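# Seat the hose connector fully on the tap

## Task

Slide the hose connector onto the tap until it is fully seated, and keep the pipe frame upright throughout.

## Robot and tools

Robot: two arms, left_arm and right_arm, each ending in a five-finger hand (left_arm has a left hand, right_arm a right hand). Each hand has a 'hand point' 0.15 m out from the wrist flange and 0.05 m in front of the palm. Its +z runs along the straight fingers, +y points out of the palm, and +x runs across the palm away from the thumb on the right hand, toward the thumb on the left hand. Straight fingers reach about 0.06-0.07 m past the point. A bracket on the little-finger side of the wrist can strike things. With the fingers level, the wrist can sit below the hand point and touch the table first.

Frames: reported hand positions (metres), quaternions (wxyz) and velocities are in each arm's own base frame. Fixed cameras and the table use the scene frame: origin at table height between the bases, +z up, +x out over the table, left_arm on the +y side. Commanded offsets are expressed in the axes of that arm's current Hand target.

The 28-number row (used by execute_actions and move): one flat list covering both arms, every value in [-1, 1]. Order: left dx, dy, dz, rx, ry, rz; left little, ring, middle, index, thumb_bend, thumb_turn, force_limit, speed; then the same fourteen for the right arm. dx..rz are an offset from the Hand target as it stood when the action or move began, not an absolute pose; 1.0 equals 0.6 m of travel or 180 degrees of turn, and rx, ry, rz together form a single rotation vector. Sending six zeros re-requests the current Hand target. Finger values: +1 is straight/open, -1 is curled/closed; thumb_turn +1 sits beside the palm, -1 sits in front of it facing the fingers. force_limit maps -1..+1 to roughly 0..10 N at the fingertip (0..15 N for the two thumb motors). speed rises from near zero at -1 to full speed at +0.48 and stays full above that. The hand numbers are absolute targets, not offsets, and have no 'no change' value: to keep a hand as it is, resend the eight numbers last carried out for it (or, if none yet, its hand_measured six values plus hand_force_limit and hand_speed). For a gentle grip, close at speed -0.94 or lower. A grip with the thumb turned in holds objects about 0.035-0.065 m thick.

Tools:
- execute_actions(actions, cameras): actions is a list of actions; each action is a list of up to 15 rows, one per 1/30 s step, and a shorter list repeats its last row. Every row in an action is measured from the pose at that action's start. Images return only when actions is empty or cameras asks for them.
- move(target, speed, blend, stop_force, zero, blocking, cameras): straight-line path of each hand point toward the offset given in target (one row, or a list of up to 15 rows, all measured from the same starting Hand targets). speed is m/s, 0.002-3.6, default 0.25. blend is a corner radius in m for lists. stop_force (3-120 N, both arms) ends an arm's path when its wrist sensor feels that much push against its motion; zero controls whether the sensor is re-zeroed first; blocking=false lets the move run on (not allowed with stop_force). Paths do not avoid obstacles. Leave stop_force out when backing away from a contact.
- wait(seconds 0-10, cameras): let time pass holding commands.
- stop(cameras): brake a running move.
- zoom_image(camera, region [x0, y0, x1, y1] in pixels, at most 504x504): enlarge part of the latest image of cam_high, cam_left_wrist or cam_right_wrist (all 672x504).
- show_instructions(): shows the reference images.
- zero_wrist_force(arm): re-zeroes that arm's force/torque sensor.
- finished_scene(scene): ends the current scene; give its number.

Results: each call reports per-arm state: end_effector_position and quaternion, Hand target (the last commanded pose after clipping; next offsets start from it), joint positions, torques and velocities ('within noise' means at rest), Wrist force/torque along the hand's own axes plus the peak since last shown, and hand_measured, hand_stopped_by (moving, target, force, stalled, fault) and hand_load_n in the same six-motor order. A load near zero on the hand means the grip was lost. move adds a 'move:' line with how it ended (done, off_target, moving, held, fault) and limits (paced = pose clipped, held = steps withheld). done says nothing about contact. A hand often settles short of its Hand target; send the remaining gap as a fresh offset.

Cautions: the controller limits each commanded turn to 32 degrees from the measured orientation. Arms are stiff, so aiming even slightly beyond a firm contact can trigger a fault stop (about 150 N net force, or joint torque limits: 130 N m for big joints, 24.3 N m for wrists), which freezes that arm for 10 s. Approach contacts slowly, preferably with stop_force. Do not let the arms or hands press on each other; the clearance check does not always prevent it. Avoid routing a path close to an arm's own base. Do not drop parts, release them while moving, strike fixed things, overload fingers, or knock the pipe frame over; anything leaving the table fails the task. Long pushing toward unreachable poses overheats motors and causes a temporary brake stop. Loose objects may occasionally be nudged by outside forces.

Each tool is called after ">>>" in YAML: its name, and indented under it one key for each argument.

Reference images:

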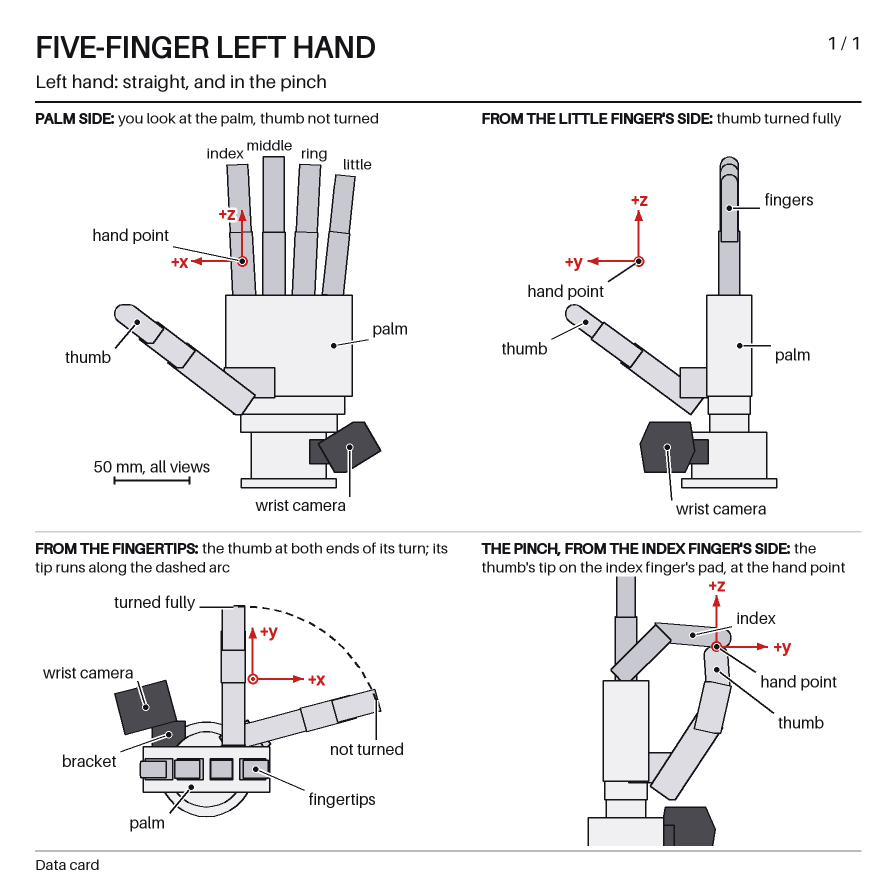

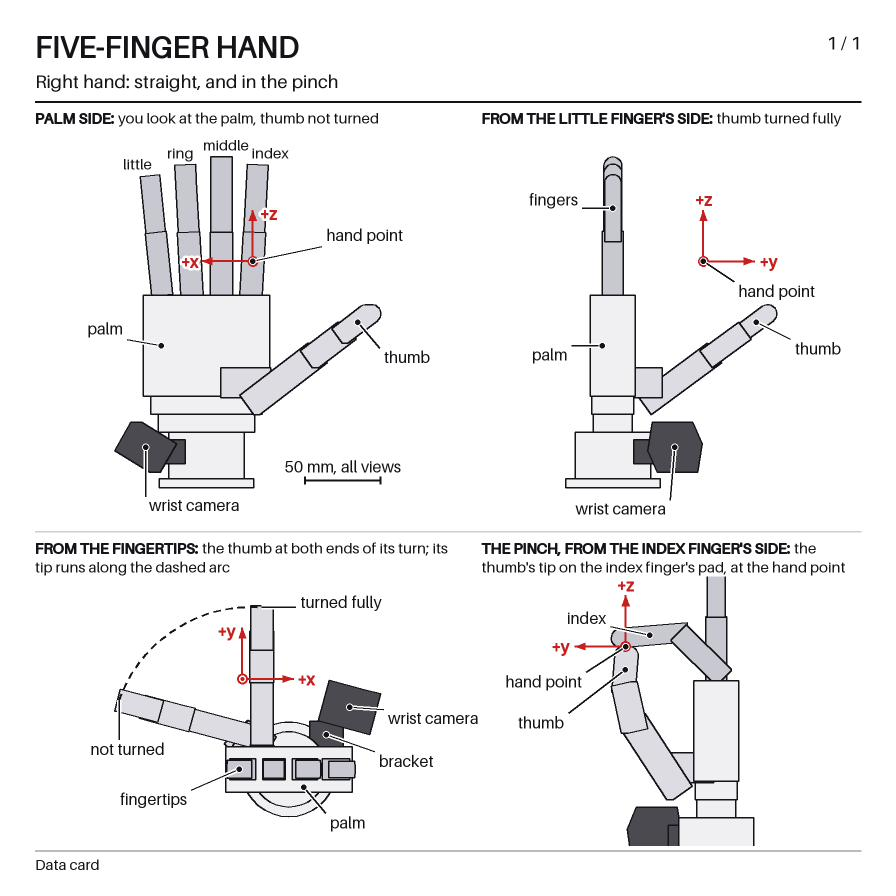

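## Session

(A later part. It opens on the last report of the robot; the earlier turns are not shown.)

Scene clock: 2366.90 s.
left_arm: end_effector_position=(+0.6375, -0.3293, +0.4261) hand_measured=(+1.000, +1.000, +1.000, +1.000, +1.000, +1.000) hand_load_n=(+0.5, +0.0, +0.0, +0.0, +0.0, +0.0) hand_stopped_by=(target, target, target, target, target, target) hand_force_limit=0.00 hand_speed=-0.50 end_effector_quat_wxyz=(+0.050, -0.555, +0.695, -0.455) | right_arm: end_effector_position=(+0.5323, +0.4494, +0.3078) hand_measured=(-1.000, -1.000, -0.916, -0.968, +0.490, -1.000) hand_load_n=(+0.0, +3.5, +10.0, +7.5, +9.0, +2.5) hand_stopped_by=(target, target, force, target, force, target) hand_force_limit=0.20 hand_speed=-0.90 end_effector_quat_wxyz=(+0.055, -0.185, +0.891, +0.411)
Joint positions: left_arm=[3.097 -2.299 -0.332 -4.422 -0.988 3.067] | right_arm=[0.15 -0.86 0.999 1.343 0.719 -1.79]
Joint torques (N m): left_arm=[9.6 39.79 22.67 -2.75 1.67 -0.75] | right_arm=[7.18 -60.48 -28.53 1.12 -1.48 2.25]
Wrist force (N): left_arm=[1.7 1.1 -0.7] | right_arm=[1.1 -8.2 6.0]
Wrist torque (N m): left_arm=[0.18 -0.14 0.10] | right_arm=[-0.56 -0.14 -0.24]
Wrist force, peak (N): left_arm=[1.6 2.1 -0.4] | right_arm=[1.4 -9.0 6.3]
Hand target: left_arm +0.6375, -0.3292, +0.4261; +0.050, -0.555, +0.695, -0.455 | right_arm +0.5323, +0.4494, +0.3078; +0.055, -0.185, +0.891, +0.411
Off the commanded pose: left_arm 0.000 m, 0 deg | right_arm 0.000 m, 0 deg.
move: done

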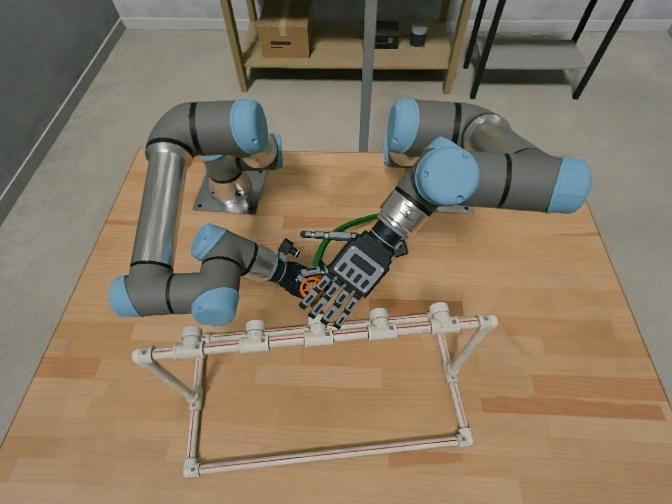

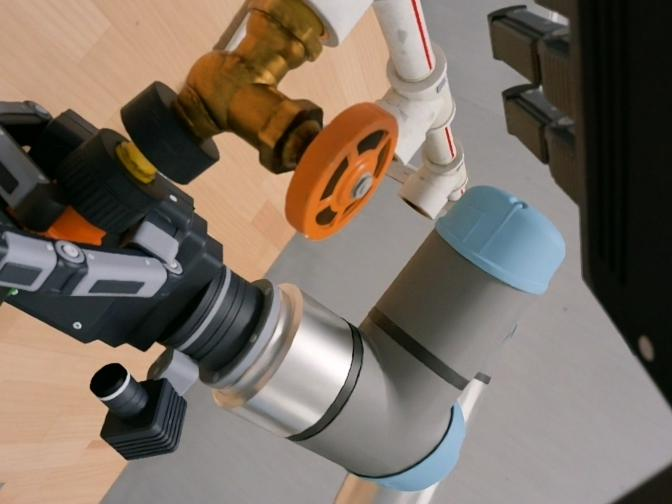

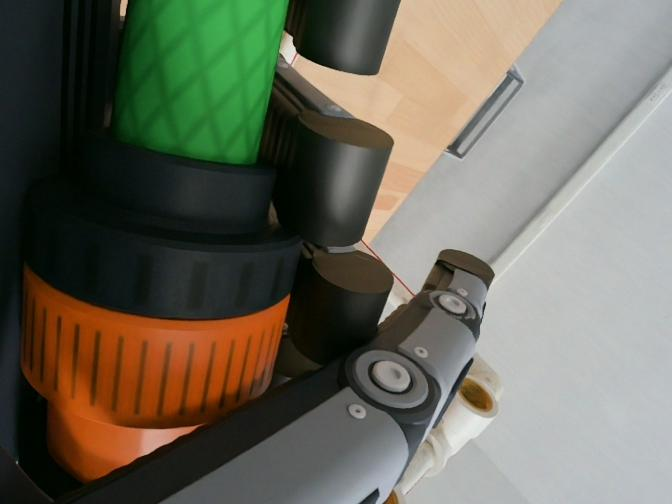

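>>> zoom_image:
  camera: "cam_left_wrist"
  region: [100, 0, 520, 260]

Scaled by 1.200 from the camera's 672x504 image, which has a finer 960x720 frame.

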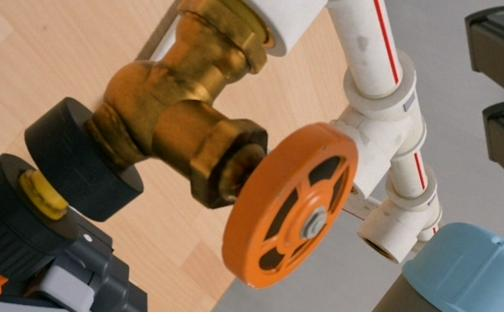

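>>> move:
  target:
    - [-0.03,-0.0033,0.01,0,0,0,1,1,1,1,1,1,0,-0.5,0,0,0,0,0,0,-1,-1,-1,-0.97,-0.3,-1,0.2,-0.9]
    - [-0.03,-0.0033,0.11,0,0,0,1,1,1,1,1,1,0,-0.5,0,0,0,0,0,0,-1,-1,-1,-0.97,-0.3,-1,0.2,-0.9]
  speed: 0.06
  stop_force: 5
  cameras: ["cam_high","cam_left_wrist"]

>>> zoom_image:
  camera: "cam_high"
  region: [260, 230, 400, 350]

Scene clock: 2405.47 s.
left_arm: end_effector_position=(+0.6830, -0.3523, +0.3808) hand_measured=(+1.000, +1.000, +1.000, +1.000, +1.000, +1.000) hand_load_n=(+0.0, +0.0, +0.0, +0.0, +0.0, +0.0) hand_stopped_by=(target, target, target, target, target, target) hand_force_limit=0.00 hand_speed=-0.50 end_effector_quat_wxyz=(+0.052, -0.555, +0.692, -0.458) | right_arm: end_effector_position=(+0.5323, +0.4494, +0.3078) hand_measured=(-1.000, -1.000, -0.916, -0.968, +0.490, -1.000) hand_load_n=(+0.0, +3.5, +10.0, +7.5, +9.0, +2.0) hand_stopped_by=(target, target, force, target, force, target) hand_force_limit=0.20 hand_speed=-0.90 end_effector_quat_wxyz=(+0.055, -0.185, +0.891, +0.411)
Joint positions: left_arm=[3.063 -2.521 -0.035 -4.471 -1.013 3.031] | right_arm=[0.15 -0.86 0.999 1.343 0.719 -1.79]
Joint torques (N m): left_arm=[9.55 46.17 22.69 -2.69 1.89 2.16] | right_arm=[5.83 -60.23 -27.9 1.09 -1.56 2.09]
Wrist force (N): left_arm=[1.8 1.1 -0.6] | right_arm=[0.7 -7.6 5.1]
Wrist torque (N m): left_arm=[0.20 -0.12 0.02] | right_arm=[-0.54 -0.11 -0.26]
Wrist force, peak (N): left_arm=[2.2 1.4 -0.8] | right_arm=[1.7 -8.9 6.5]
Hand target: left_arm +0.6836, -0.3524, +0.3812; +0.050, -0.555, +0.695, -0.455 | right_arm +0.5323, +0.4494, +0.3078; +0.055, -0.185, +0.891, +0.411
Off the commanded pose: left_arm 0.001 m, 1 deg | right_arm 0.000 m, 0 deg.
elbow stopped short (left arm): the move would have taken joint 3 (elbow) straighter than the controller allows.
move: done
Images, in order (width x height): cam_high 672x504, cam_left_wrist 672x504.

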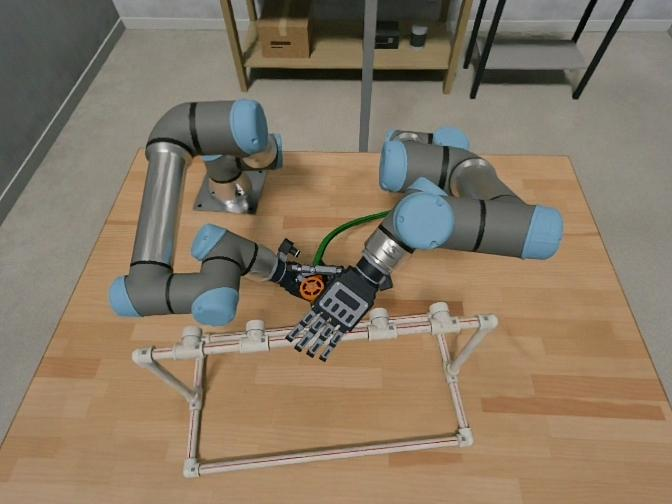

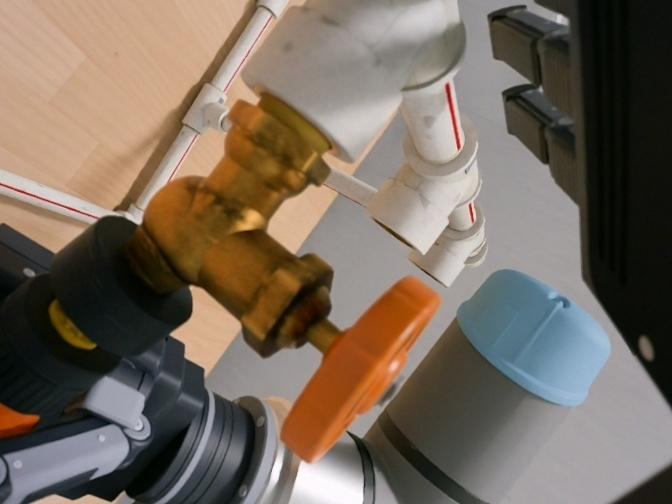

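Scaled by 3.600 from the camera's 672x504 image, which has a finer 960x720 frame.

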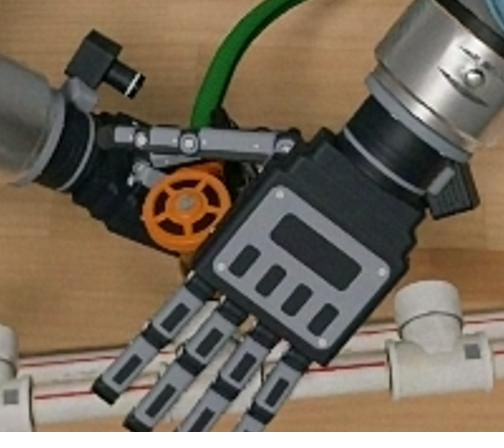

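>>> move:
  target: [0,0.04,0,0,0,0,1,1,1,1,1,1,0,-0.5,0,0,0,0,0,0,-1,-1,-1,-0.97,-0.3,-1,0.2,-0.9]
  speed: 0.02
  stop_force: 5
  cameras: ["cam_left_wrist"]

Scene clock: 2412.13 s.
left_arm: end_effector_position=(+0.6750, -0.3527, +0.3731) hand_measured=(+1.000, +1.000, +1.000, +1.000, +1.000, +1.000) hand_load_n=(+0.0, +0.0, +0.0, +0.0, +0.0, +0.0) hand_stopped_by=(target, target, target, target, target, target) hand_force_limit=0.00 hand_speed=-0.50 end_effector_quat_wxyz=(+0.050, -0.555, +0.694, -0.456) | right_arm: end_effector_position=(+0.5323, +0.4494, +0.3078) hand_measured=(-1.000, -1.000, -0.916, -0.968, +0.490, -1.000) hand_load_n=(+0.0, +4.0, +10.0, +7.0, +9.0, +2.0) hand_stopped_by=(target, target, force, target, force, target) hand_force_limit=0.20 hand_speed=-0.90 end_effector_quat_wxyz=(+0.055, -0.185, +0.891, +0.411)
Joint positions: left_arm=[3.061 -2.399 -0.297 -4.339 -1.015 3.035] | right_arm=[0.15 -0.86 0.999 1.343 0.719 -1.79]
Joint torques (N m): left_arm=[6.93 54.23 8.49 0.27 1.5 2.35] | right_arm=[-0.95 -61.09 -27.25 1.08 -4.06 2.19]
Wrist force (N): left_arm=[1.5 -2.7 -0.6] | right_arm=[4.4 -8.8 7.4]
Wrist torque (N m): left_arm=[0.33 -0.08 0.18] | right_arm=[-0.58 -0.32 -0.20]
Wrist force, peak (N): left_arm=[2.4 -7.4 -0.9] | right_arm=[7.4 -10.0 8.5]
Hand target: left_arm +0.6750, -0.3527, +0.3731; +0.050, -0.555, +0.694, -0.456 (not the last commanded pose) | right_arm +0.5323, +0.4494, +0.3078; +0.055, -0.185, +0.891, +0.411
Off the commanded pose: left_arm 0.012 m, 0 deg | right_arm 0.000 m, 0 deg.
move: contact (left_arm)
Images, in order (width x height): cam_left_wrist 672x504.

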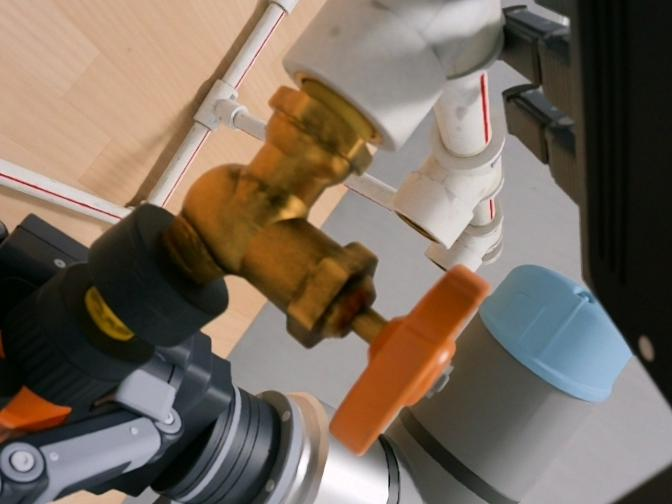

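>>> move:
  target: [0,0,0,0,0,0,-1,-1,-1,-1,1,1,0,-0.8,0,0,0,0,0,0,-1,-1,-1,-0.97,-0.3,-1,0.2,-0.9]
  speed: 0.02
  cameras: ["cam_left_wrist","cam_high"]

Scene clock: 2418.23 s.
left_arm: end_effector_position=(+0.6750, -0.3527, +0.3731) hand_measured=(+0.836, +0.966, +0.986, -0.180, +1.000, +1.000) hand_load_n=(+5.5, +2.5, +3.0, +6.0, +0.0, -0.5) hand_stopped_by=(force, force, force, force, target, target) hand_force_limit=0.00 hand_speed=-0.80 end_effector_quat_wxyz=(+0.050, -0.555, +0.694, -0.456) | right_arm: end_effector_position=(+0.5323, +0.4494, +0.3078) hand_measured=(-1.000, -1.000, -0.916, -0.968, +0.490, -1.000) hand_load_n=(+0.5, +5.5, +10.5, +8.5, +9.0, +2.0) hand_stopped_by=(target, target, force, target, force, target) hand_force_limit=0.20 hand_speed=-0.90 end_effector_quat_wxyz=(+0.055, -0.185, +0.891, +0.411)
Joint positions: left_arm=[3.061 -2.399 -0.297 -4.339 -1.015 3.035] | right_arm=[0.15 -0.86 0.999 1.343 0.719 -1.79]
Joint torques (N m): left_arm=[7.08 41.56 11.93 -6.64 1.51 1.72] | right_arm=[-3.04 -60.25 -27.98 1.22 -4.4 2.31]
Wrist force (N): left_arm=[3.9 -16.3 3.9] | right_arm=[14.0 -6.0 11.2]
Wrist torque (N m): left_arm=[0.45 0.00 0.80] | right_arm=[-0.50 -0.82 -0.01]
Wrist force, peak (N): left_arm=[4.4 -19.3 3.7] | right_arm=[15.4 -10.1 10.5]
Hand target: left_arm +0.6750, -0.3527, +0.3731; +0.050, -0.555, +0.694, -0.456 | right_arm +0.5323, +0.4494, +0.3078; +0.055, -0.185, +0.891, +0.411
Off the commanded pose: left_arm 0.000 m, 0 deg | right_arm 0.000 m, 0 deg.
move: done
Images, in order (width x height): cam_high 672x504, cam_left_wrist 672x504.

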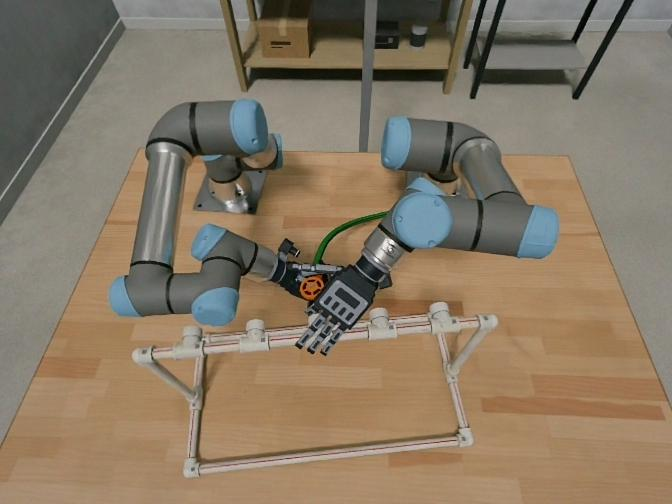

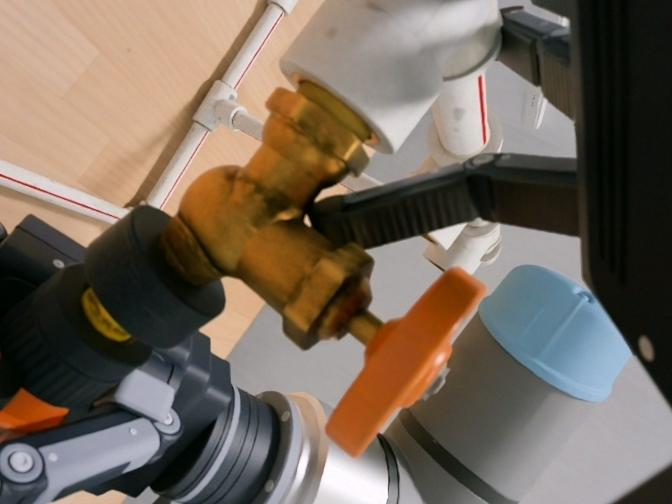

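>>> move:
  target: [0,0,0,0,0,0,-1,-1,-1,-1,1,1,0,-0.8,-0.0098,0,-0.0019,0,0,0,-1,-1,-1,-0.97,-0.3,-1,0.2,-0.9]
  speed: 0.02
  stop_force: 45
  cameras: ["cam_left_wrist"]

Scene clock: 2426.93 s.
left_arm: end_effector_position=(+0.6751, -0.3527, +0.3731) hand_measured=(+0.838, +0.966, +0.986, -0.180, +1.000, +1.000) hand_load_n=(+8.5, +4.5, +4.0, +7.0, +0.0, +0.0) hand_stopped_by=(force, force, force, force, target, target) hand_force_limit=0.00 hand_speed=-0.80 end_effector_quat_wxyz=(+0.050, -0.555, +0.694, -0.456) | right_arm: end_effector_position=(+0.5378, +0.4502, +0.3100) hand_measured=(-1.000, -1.000, -0.916, -0.968, +0.490, -1.000) hand_load_n=(+0.0, +7.5, +10.0, +9.0, +9.0, +2.0) hand_stopped_by=(target, target, force, target, force, target) hand_force_limit=0.20 hand_speed=-0.90 end_effector_quat_wxyz=(+0.055, -0.185, +0.891, +0.411)
Joint positions: left_arm=[3.061 -2.399 -0.297 -4.339 -1.015 3.035] | right_arm=[0.15 -0.845 0.968 1.359 0.719 -1.79]
Joint torques (N m): left_arm=[-11.83 41.93 1.5 -11.19 1.35 1.2] | right_arm=[-22.26 -61.3 -15.64 -1.77 -4.02 -0.22]
Wrist force (N): left_arm=[1.8 -42.5 9.6] | right_arm=[41.2 1.6 16.1]
Wrist torque (N m): left_arm=[0.17 0.24 1.07] | right_arm=[-0.04 -2.21 0.55]
Wrist force, peak (N): left_arm=[1.6 -46.4 9.5] | right_arm=[44.7 0.1 17.6]
Hand target: left_arm +0.6750, -0.3527, +0.3731; +0.050, -0.555, +0.694, -0.456 | right_arm +0.5378, +0.4502, +0.3100; +0.055, -0.185, +0.891, +0.411
Off the commanded pose: left_arm 0.000 m, 0 deg | right_arm 0.000 m, 0 deg.
move: done
Images, in order (width x height): cam_left_wrist 672x504.

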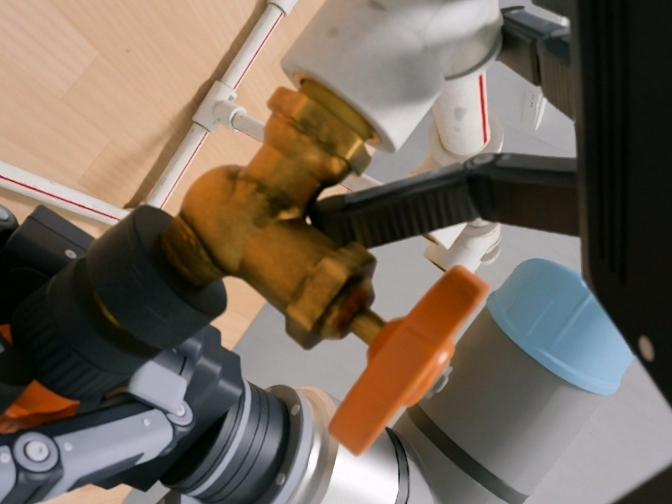

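>>> zoom_image:
  camera: "cam_left_wrist"
  region: [0, 180, 250, 430]

Scaled by 2.016 from the camera's 672x504 image, which has a finer 960x720 frame.

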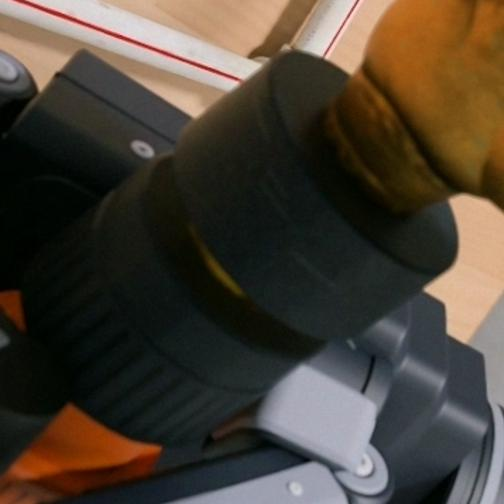

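>>> move:
  target: [0,0,0,0,0,0,-1,-1,-1,-1,1,1,0,-0.8,-0.0049,0,-0.0009,0,0,0,-1,-1,-1,-0.97,-0.3,-1,0.2,-0.9]
  speed: 0.01
  stop_force: 25
  cameras: ["cam_left_wrist"]

>>> zoom_image:
  camera: "cam_left_wrist"
  region: [0, 180, 250, 430]

Scene clock: 2436.10 s.
left_arm: end_effector_position=(+0.6750, -0.3527, +0.3731) hand_measured=(+0.838, +0.966, +0.986, -0.180, +1.000, +1.000) hand_load_n=(+8.0, +4.5, +4.0, +7.0, +0.0, +0.0) hand_stopped_by=(force, force, force, force, target, target) hand_force_limit=0.00 hand_speed=-0.80 end_effector_quat_wxyz=(+0.050, -0.555, +0.694, -0.456) | right_arm: end_effector_position=(+0.5405, +0.4507, +0.3111) hand_measured=(-1.000, -1.000, -0.916, -0.968, +0.490, -1.000) hand_load_n=(+0.0, +7.5, +10.5, +9.5, +9.0, +2.0) hand_stopped_by=(target, target, force, target, force, target) hand_force_limit=0.20 hand_speed=-0.90 end_effector_quat_wxyz=(+0.055, -0.185, +0.891, +0.411)
Joint positions: left_arm=[3.06 -2.399 -0.297 -4.339 -1.015 3.035] | right_arm=[0.15 -0.838 0.952 1.367 0.719 -1.79]
Joint torques (N m): left_arm=[-8.34 45.87 13.33 -8.78 1.18 0.45] | right_arm=[-10.19 -58.75 -13.17 -1.32 -4.87 4.06]
Wrist force (N): left_arm=[2.4 -34.2 9.9] | right_arm=[33.1 0.9 15.4]
Wrist torque (N m): left_arm=[0.18 0.17 1.09] | right_arm=[-0.04 -1.87 0.41]
Wrist force, peak (N): left_arm=[0.8 -51.4 10.3] | right_arm=[49.4 0.9 18.1]
Hand target: left_arm +0.6750, -0.3527, +0.3731; +0.050, -0.555, +0.694, -0.456 | right_arm +0.5405, +0.4507, +0.3111; +0.055, -0.185, +0.891, +0.411
Off the commanded pose: left_arm 0.000 m, 0 deg | right_arm 0.000 m, 0 deg.
move: done
Images, in order (width x height): cam_left_wrist 672x504.

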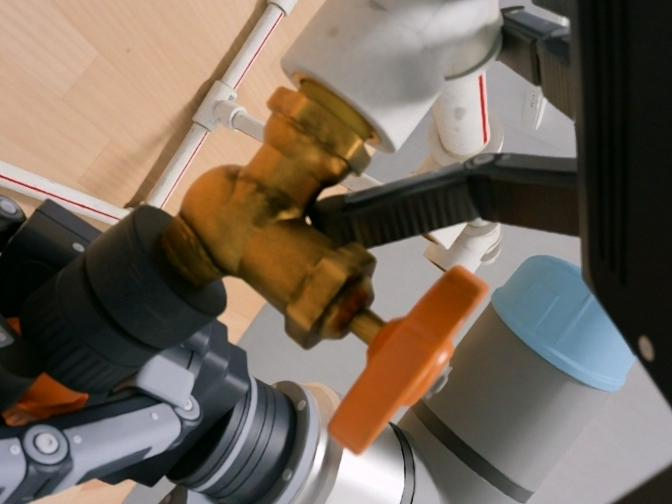

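Scaled by 2.016 from the camera's 672x504 image, which has a finer 960x720 frame.

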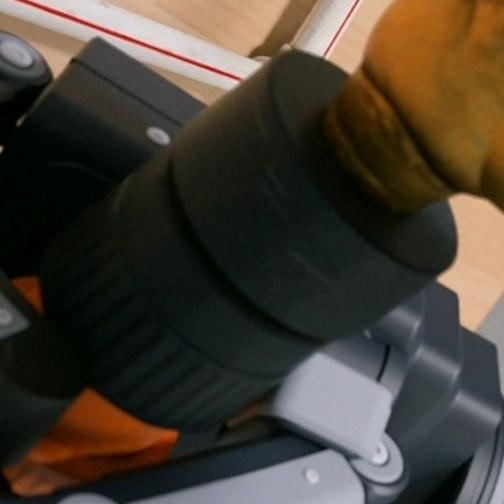

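>>> move:
  target: [0,0,0,0,0,0,-1,-1,-1,-1,1,1,0,-0.8,-0.0065,0,-0.0012,0,0,0,-1,-1,-1,-0.97,-0.3,-1,0.2,-0.9]
  speed: 0.01
  stop_force: 25
  cameras: ["cam_left_wrist"]

>>> zoom_image:
  camera: "cam_left_wrist"
  region: [0, 180, 250, 430]

Scene clock: 2443.60 s.
left_arm: end_effector_position=(+0.6757, -0.3527, +0.3732) hand_measured=(+0.838, +0.966, +0.986, -0.180, +1.000, +1.000) hand_load_n=(+9.0, +5.0, +4.5, +7.0, +0.5, +0.0) hand_stopped_by=(force, force, force, force, target, target) hand_force_limit=0.00 hand_speed=-0.80 end_effector_quat_wxyz=(+0.051, -0.555, +0.694, -0.456) | right_arm: end_effector_position=(+0.5442, +0.4513, +0.3126) hand_measured=(-1.000, -1.000, -0.916, -0.968, +0.490, -1.000) hand_load_n=(+0.0, +8.5, +10.0, +9.0, +9.0, +2.0) hand_stopped_by=(target, target, force, target, force, target) hand_force_limit=0.20 hand_speed=-0.90 end_effector_quat_wxyz=(+0.055, -0.185, +0.891, +0.411)
Joint positions: left_arm=[3.061 -2.399 -0.297 -4.336 -1.015 3.035] | right_arm=[0.15 -0.828 0.931 1.379 0.719 -1.79]
Joint torques (N m): left_arm=[-14.21 46.34 -2.37 -11.15 3.02 -1.09] | right_arm=[-25.13 -57.27 -16.16 -2.97 -2.65 1.27]
Wrist force (N): left_arm=[-0.9 -50.3 10.2] | right_arm=[53.5 4.7 14.3]
Wrist torque (N m): left_arm=[0.16 0.12 0.95] | right_arm=[0.23 -2.78 0.78]
Wrist force, peak (N): left_arm=[-0.1 -53.8 10.5] | right_arm=[54.7 3.7 15.5]
Hand target: left_arm +0.6750, -0.3527, +0.3731; +0.050, -0.555, +0.694, -0.456 | right_arm +0.5442, +0.4512, +0.3126; +0.055, -0.185, +0.891, +0.411
Off the commanded pose: left_arm 0.001 m, 0 deg | right_arm 0.000 m, 0 deg.
move: done
Images, in order (width x height): cam_left_wrist 672x504.

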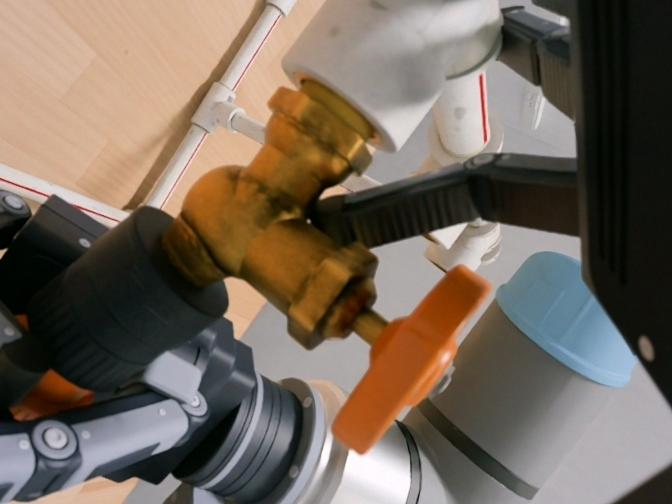

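Scaled by 2.016 from the camera's 672x504 image, which has a finer 960x720 frame.

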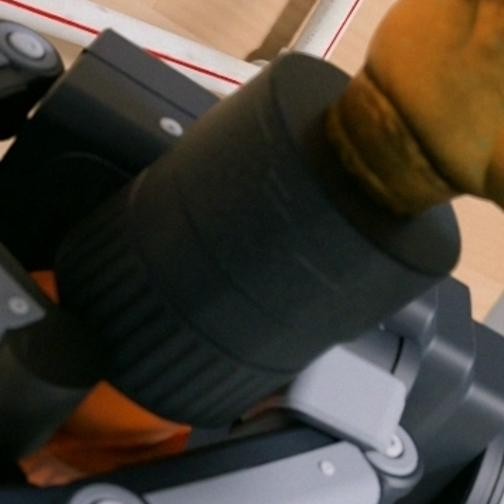

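>>> move:
  target: [0,0,0,0,0,0,-1,-1,-1,-1,1,1,0,-0.8,0.0025,0,0.0005,0,0,0,-1,-1,-1,-0.97,-0.3,-1,0.2,-0.9]
  speed: 0.01

Scene clock: 2452.27 s.
left_arm: end_effector_position=(+0.6750, -0.3528, +0.3731) hand_measured=(+0.838, +0.966, +0.986, -0.180, +1.000, +1.000) hand_load_n=(+8.0, +4.5, +4.0, +7.5, +0.0, +0.0) hand_stopped_by=(force, force, force, force, target, target) hand_force_limit=0.00 hand_speed=-0.80 end_effector_quat_wxyz=(+0.050, -0.555, +0.694, -0.456) | right_arm: end_effector_position=(+0.5428, +0.4510, +0.3120) hand_measured=(-1.000, -1.000, -0.916, -0.968, +0.490, -1.000) hand_load_n=(+0.0, +7.0, +10.0, +9.0, +9.0, +2.0) hand_stopped_by=(target, target, force, target, force, target) hand_force_limit=0.20 hand_speed=-0.90 end_effector_quat_wxyz=(+0.055, -0.185, +0.891, +0.411)
Joint positions: left_arm=[3.06 -2.399 -0.297 -4.338 -1.015 3.035] | right_arm=[0.15 -0.832 0.939 1.374 0.719 -1.79]
Joint torques (N m): left_arm=[-13.13 38.67 13.36 -11.07 1.9 -1.34] | right_arm=[-17.69 -58.91 -21.4 0.04 -2.6 1.2]
Wrist force (N): left_arm=[3.1 -35.7 8.9] | right_arm=[31.1 -0.9 14.6]
Wrist torque (N m): left_arm=[0.30 0.17 1.13] | right_arm=[-0.18 -1.76 0.26]
Wrist force, peak (N): left_arm=[-0.1 -51.7 9.4] | right_arm=[53.6 4.6 14.8]
Hand target: left_arm +0.6750, -0.3527, +0.3731; +0.050, -0.555, +0.694, -0.456 | right_arm +0.5428, +0.4510, +0.3120; +0.055, -0.185, +0.891, +0.411
Off the commanded pose: left_arm 0.000 m, 0 deg | right_arm 0.000 m, 0 deg.
move: done

>>> move:
  target: [0,0,0,0,0,0,-1,-1,-1,-1,1,1,0,-0.8,0.0035,0,0.0007,0,0,0,-1,-1,-1,-0.97,-0.3,-1,0.2,-0.9]
  speed: 0.01
  cameras: ["cam_left_wrist"]

>>> zoom_image:
  camera: "cam_left_wrist"
  region: [0, 180, 250, 430]

Scene clock: 2457.10 s.
left_arm: end_effector_position=(+0.6750, -0.3527, +0.3731) hand_measured=(+0.838, +0.966, +0.986, -0.180, +1.000, +1.000) hand_load_n=(+4.0, +1.0, +2.0, +3.5, +0.0, -0.5) hand_stopped_by=(force, force, force, force, target, target) hand_force_limit=0.00 hand_speed=-0.80 end_effector_quat_wxyz=(+0.050, -0.555, +0.694, -0.456) | right_arm: end_effector_position=(+0.5408, +0.4507, +0.3112) hand_measured=(-1.000, -1.000, -0.916, -0.968, +0.490, -1.000) hand_load_n=(+0.0, +5.5, +10.0, +9.5, +9.0, +2.0) hand_stopped_by=(target, target, force, target, force, target) hand_force_limit=0.20 hand_speed=-0.90 end_effector_quat_wxyz=(+0.055, -0.185, +0.891, +0.411)
Joint positions: left_arm=[3.061 -2.399 -0.297 -4.339 -1.015 3.035] | right_arm=[0.15 -0.837 0.951 1.368 0.719 -1.79]
Joint torques (N m): left_arm=[-0.33 40.38 16.84 -3.39 1.02 2.26] | right_arm=[-7.29 -57.46 -18.73 2.46 -2.58 2.89]
Wrist force (N): left_arm=[5.2 -10.0 2.1] | right_arm=[6.9 -9.3 12.8]
Wrist torque (N m): left_arm=[0.40 0.00 0.62] | right_arm=[-0.71 -0.62 -0.35]
Wrist force, peak (N): left_arm=[3.0 -36.5 8.8] | right_arm=[32.3 -3.0 16.8]
Hand target: left_arm +0.6750, -0.3527, +0.3731; +0.050, -0.555, +0.694, -0.456 | right_arm +0.5408, +0.4507, +0.3112; +0.055, -0.185, +0.891, +0.411
Off the commanded pose: left_arm 0.000 m, 0 deg | right_arm 0.000 m, 0 deg.
move: done
Images, in order (width x height): cam_left_wrist 672x504.

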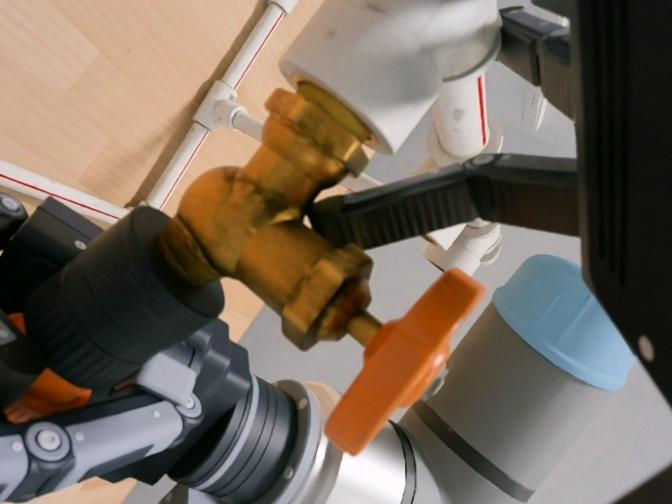

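Scaled by 2.016 from the camera's 672x504 image, which has a finer 960x720 frame.

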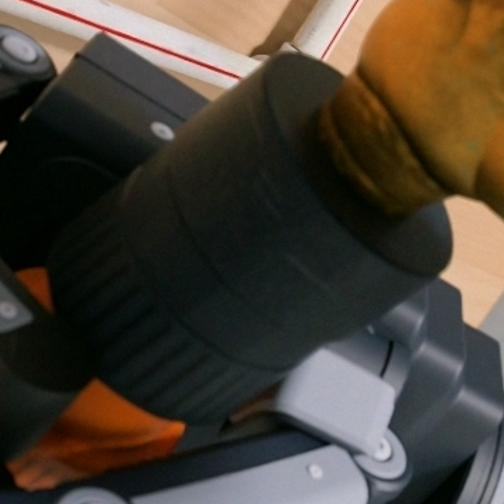

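>>> move:
  target:
    - [0,0,0,0,0,0,-1,-1,-1,-1,1,1,0,-0.8,0,0,0,0,0,0,1,1,1,1,1,-1,0.2,-0.6]
  speed: 0.05
  cameras: ["all"]

Scene clock: 2478.57 s.
left_arm: end_effector_position=(+0.6750, -0.3527, +0.3731) hand_measured=(+0.836, +0.966, +0.984, -0.182, +1.000, +1.000) hand_load_n=(+0.0, +0.0, +0.0, -0.5, +0.0, +0.0) hand_stopped_by=(force, force, force, force, target, target) hand_force_limit=0.00 hand_speed=-0.80 end_effector_quat_wxyz=(+0.050, -0.555, +0.694, -0.456) | right_arm: end_effector_position=(+0.5408, +0.4507, +0.3112) hand_measured=(+1.000, +1.000, +1.000, +1.000, +1.000, -1.000) hand_load_n=(+0.0, +0.0, +0.0, +0.0, +0.0, +0.0) hand_stopped_by=(target, target, target, target, target, target) hand_force_limit=0.20 hand_speed=-0.60 end_effector_quat_wxyz=(+0.055, -0.185, +0.891, +0.411)
Joint positions: left_arm=[3.061 -2.399 -0.297 -4.339 -1.015 3.035] | right_arm=[0.15 -0.837 0.951 1.368 0.719 -1.79]
Joint torques (N m): left_arm=[-0.43 50.48 12.48 -2.04 0.93 0.86] | right_arm=[-0.95 -41.08 -5.85 1.17 -2.56 -0.48]
Wrist force (N): left_arm=[2.0 2.0 -0.5] | right_arm=[0.6 -3.3 -0.5]
Wrist torque (N m): left_arm=[0.29 -0.17 0.05] | right_arm=[0.15 -0.03 0.02]
Wrist force, peak (N): left_arm=[6.1 -12.0 1.1] | right_arm=[7.4 -9.5 13.2]
Hand target: left_arm +0.6750, -0.3527, +0.3731; +0.050, -0.555, +0.694, -0.456 | right_arm +0.5408, +0.4507, +0.3112; +0.055, -0.185, +0.891, +0.411
Off the commanded pose: left_arm 0.000 m, 0 deg | right_arm 0.000 m, 0 deg.
move: done

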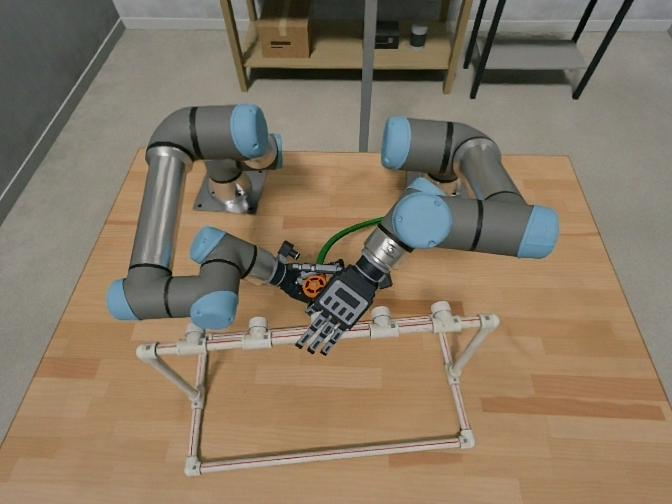

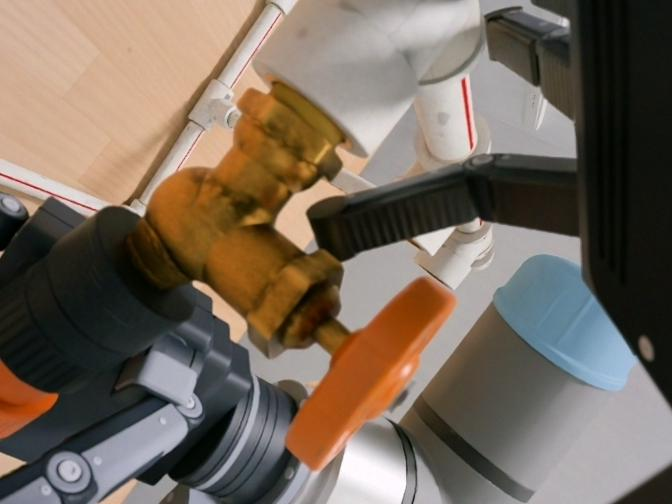

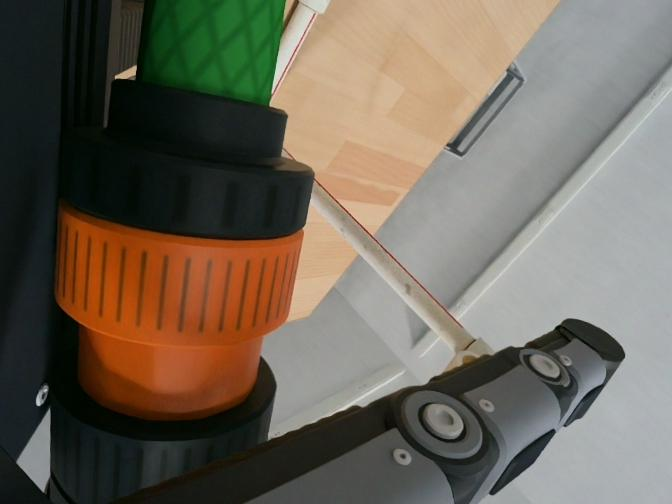

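>>> move:
  target:
    - [0,0,0,0,0,0,-1,-1,-1,-1,1,1,0,-0.8,0,-0.008,0,0,0,0,1,1,1,1,1,-1,0.2,-0.6]
    - [0,0,0,0,0,0,-1,-1,-1,-1,1,1,0,-0.8,0,-0.012,-0.3,0,0,0,1,1,1,1,1,-1,0.2,-0.6]
  speed: 0.12
  cameras: ["all"]

Scene clock: 2486.43 s.
left_arm: end_effector_position=(+0.6750, -0.3527, +0.3731) hand_measured=(+0.836, +0.966, +0.984, -0.182, +1.000, +1.000) hand_load_n=(+0.0, +0.0, +0.0, +0.0, -0.5, -0.5) hand_stopped_by=(force, force, force, force, target, target) hand_force_limit=0.00 hand_speed=-0.80 end_effector_quat_wxyz=(+0.050, -0.555, +0.694, -0.456) | right_arm: end_effector_position=(+0.5533, +0.3110, +0.4242) hand_measured=(+1.000, +1.000, +1.000, +1.000, +1.000, -1.000) hand_load_n=(+0.0, +0.0, +0.0, +0.0, -0.5, +0.0) hand_stopped_by=(target, target, target, target, target, target) hand_force_limit=0.20 hand_speed=-0.60 end_effector_quat_wxyz=(+0.055, -0.185, +0.891, +0.411)
Joint positions: left_arm=[3.061 -2.399 -0.297 -4.339 -1.015 3.035] | right_arm=[-0.099 -0.923 0.879 1.809 0.732 -2.167]
Joint torques (N m): left_arm=[-0.91 53.12 10.34 -0.89 0.63 -0.44] | right_arm=[-0.2 -29.61 -4.74 2.82 -2.95 0.88]
Wrist force (N): left_arm=[2.4 1.8 -0.6] | right_arm=[0.1 1.9 -0.8]
Wrist torque (N m): left_arm=[0.28 -0.22 0.07] | right_arm=[0.41 -0.07 0.17]
Wrist force, peak (N): left_arm=[2.4 2.1 -0.7] | right_arm=[1.1 -3.6 -0.6]
Hand target: left_arm +0.6750, -0.3527, +0.3731; +0.050, -0.555, +0.694, -0.456 | right_arm +0.5533, +0.3110, +0.4242; +0.055, -0.185, +0.891, +0.411
Off the commanded pose: left_arm 0.000 m, 0 deg | right_arm 0.000 m, 0 deg.
move: done

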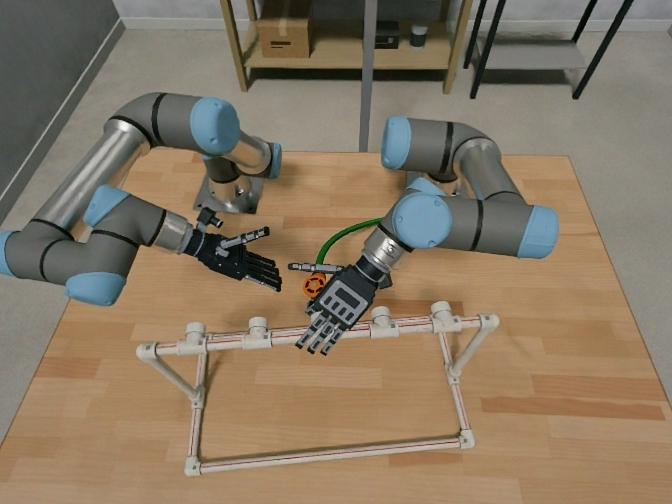

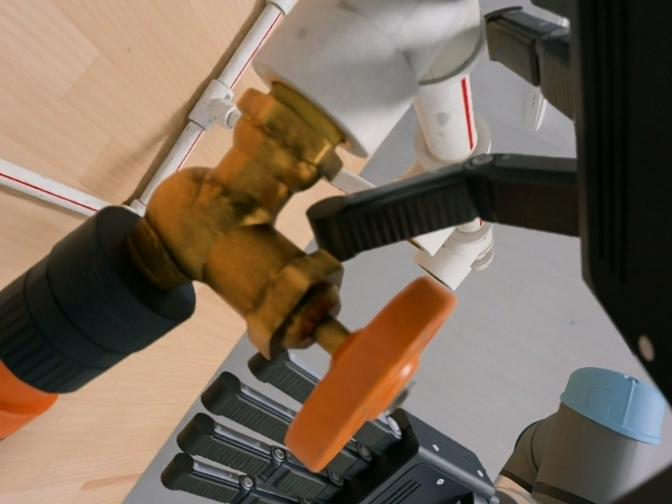

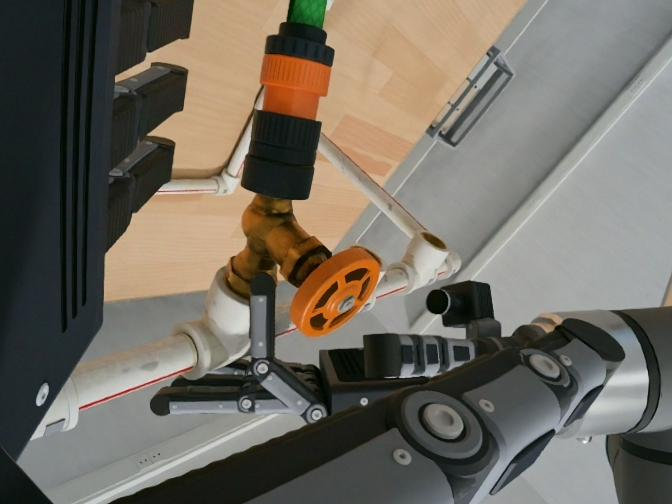

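>>> zoom_image:
  camera: "cam_right_wrist"
  region: [220, 80, 400, 220]

Scaled by 2.800 from the camera's 672x504 image, which has a finer 960x720 frame.

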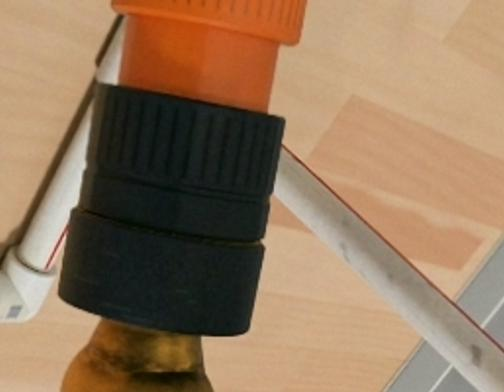

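>>> move:
  target:
    - [0,0,0,0,0,0,1,1,1,1,1,1,0,-0.5,0,0,0,0,0,0,1,1,1,1,1,-1,0.2,-0.6]
    - [0,-0.015,0,0,0,0,1,1,1,1,1,1,0,-0.5,0,0,0,0,0,0,1,1,1,1,1,-1,0.2,-0.6]
    - [0,-0.015,-0.25,0,0,0,1,1,1,1,1,1,0,-0.5,0,0,0,0,0,0,1,1,1,1,1,-1,0.2,-0.6]
  speed: 0.15
  blend: [0,0.003,0]
  cameras: ["all"]

Scene clock: 2500.80 s.
left_arm: end_effector_position=(+0.5952, -0.2659, +0.4662) hand_measured=(+1.000, +1.000, +1.000, +1.000, +1.000, +1.000) hand_load_n=(+0.0, +0.0, +0.0, +0.0, +0.0, +0.0) hand_stopped_by=(target, target, target, target, target, target) hand_force_limit=0.00 hand_speed=-0.50 end_effector_quat_wxyz=(+0.050, -0.555, +0.694, -0.456) | right_arm: end_effector_position=(+0.5533, +0.3110, +0.4242) hand_measured=(+1.000, +1.000, +1.000, +1.000, +1.000, -1.000) hand_load_n=(+0.0, +0.0, +0.0, +0.0, -0.5, +0.0) hand_stopped_by=(target, target, target, target, target, target) hand_force_limit=0.20 hand_speed=-0.60 end_effector_quat_wxyz=(+0.055, -0.185, +0.891, +0.411)
Joint positions: left_arm=[3.219 -2.127 -0.53 -4.457 -0.903 3.172] | right_arm=[-0.099 -0.923 0.879 1.809 0.732 -2.167]
Joint torques (N m): left_arm=[-3.7 42.84 22.99 -0.55 -0.1 -1.92] | right_arm=[-4.83 -31.32 -5.03 3.37 -3.02 -1.48]
Wrist force (N): left_arm=[2.2 2.0 -0.5] | right_arm=[0.4 1.9 -0.7]
Wrist torque (N m): left_arm=[0.32 -0.20 0.09] | right_arm=[0.39 -0.11 0.17]
Wrist force, peak (N): left_arm=[2.2 2.7 -0.8] | right_arm=[0.2 2.4 -1.2]
Hand target: left_arm +0.5951, -0.2660, +0.4663; +0.050, -0.555, +0.694, -0.456 | right_arm +0.5533, +0.3110, +0.4242; +0.055, -0.185, +0.891, +0.411
Off the commanded pose: left_arm 0.000 m, 0 deg | right_arm 0.000 m, 0 deg.
move: done

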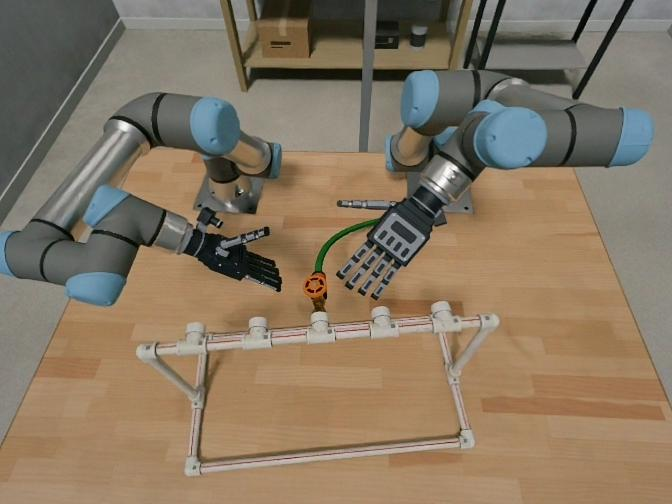

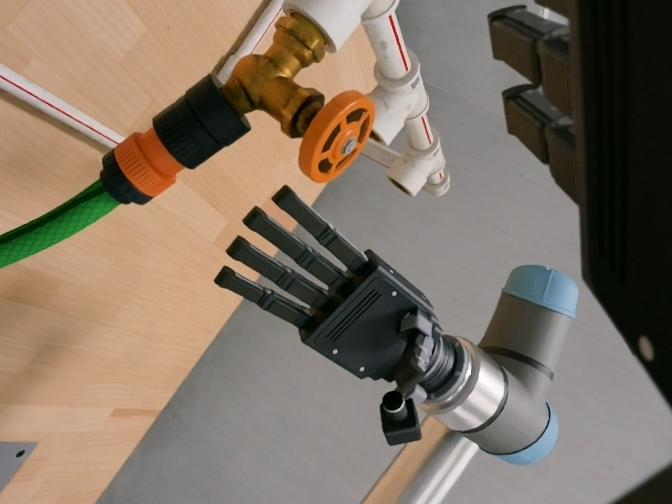

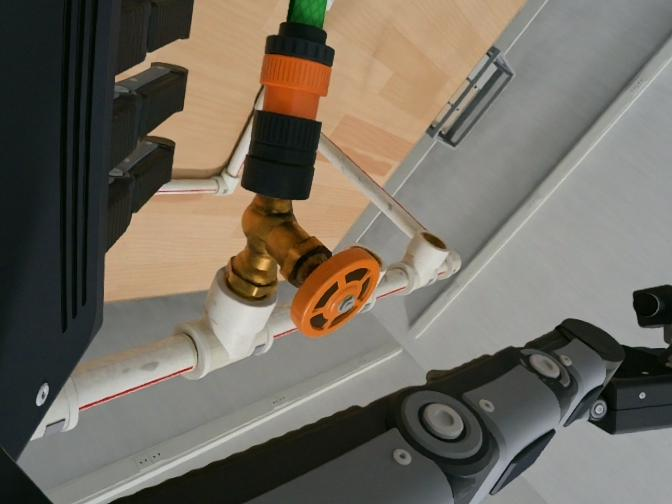

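>>> finished_scene:
  scene: 1

The scene is finished: the task was done.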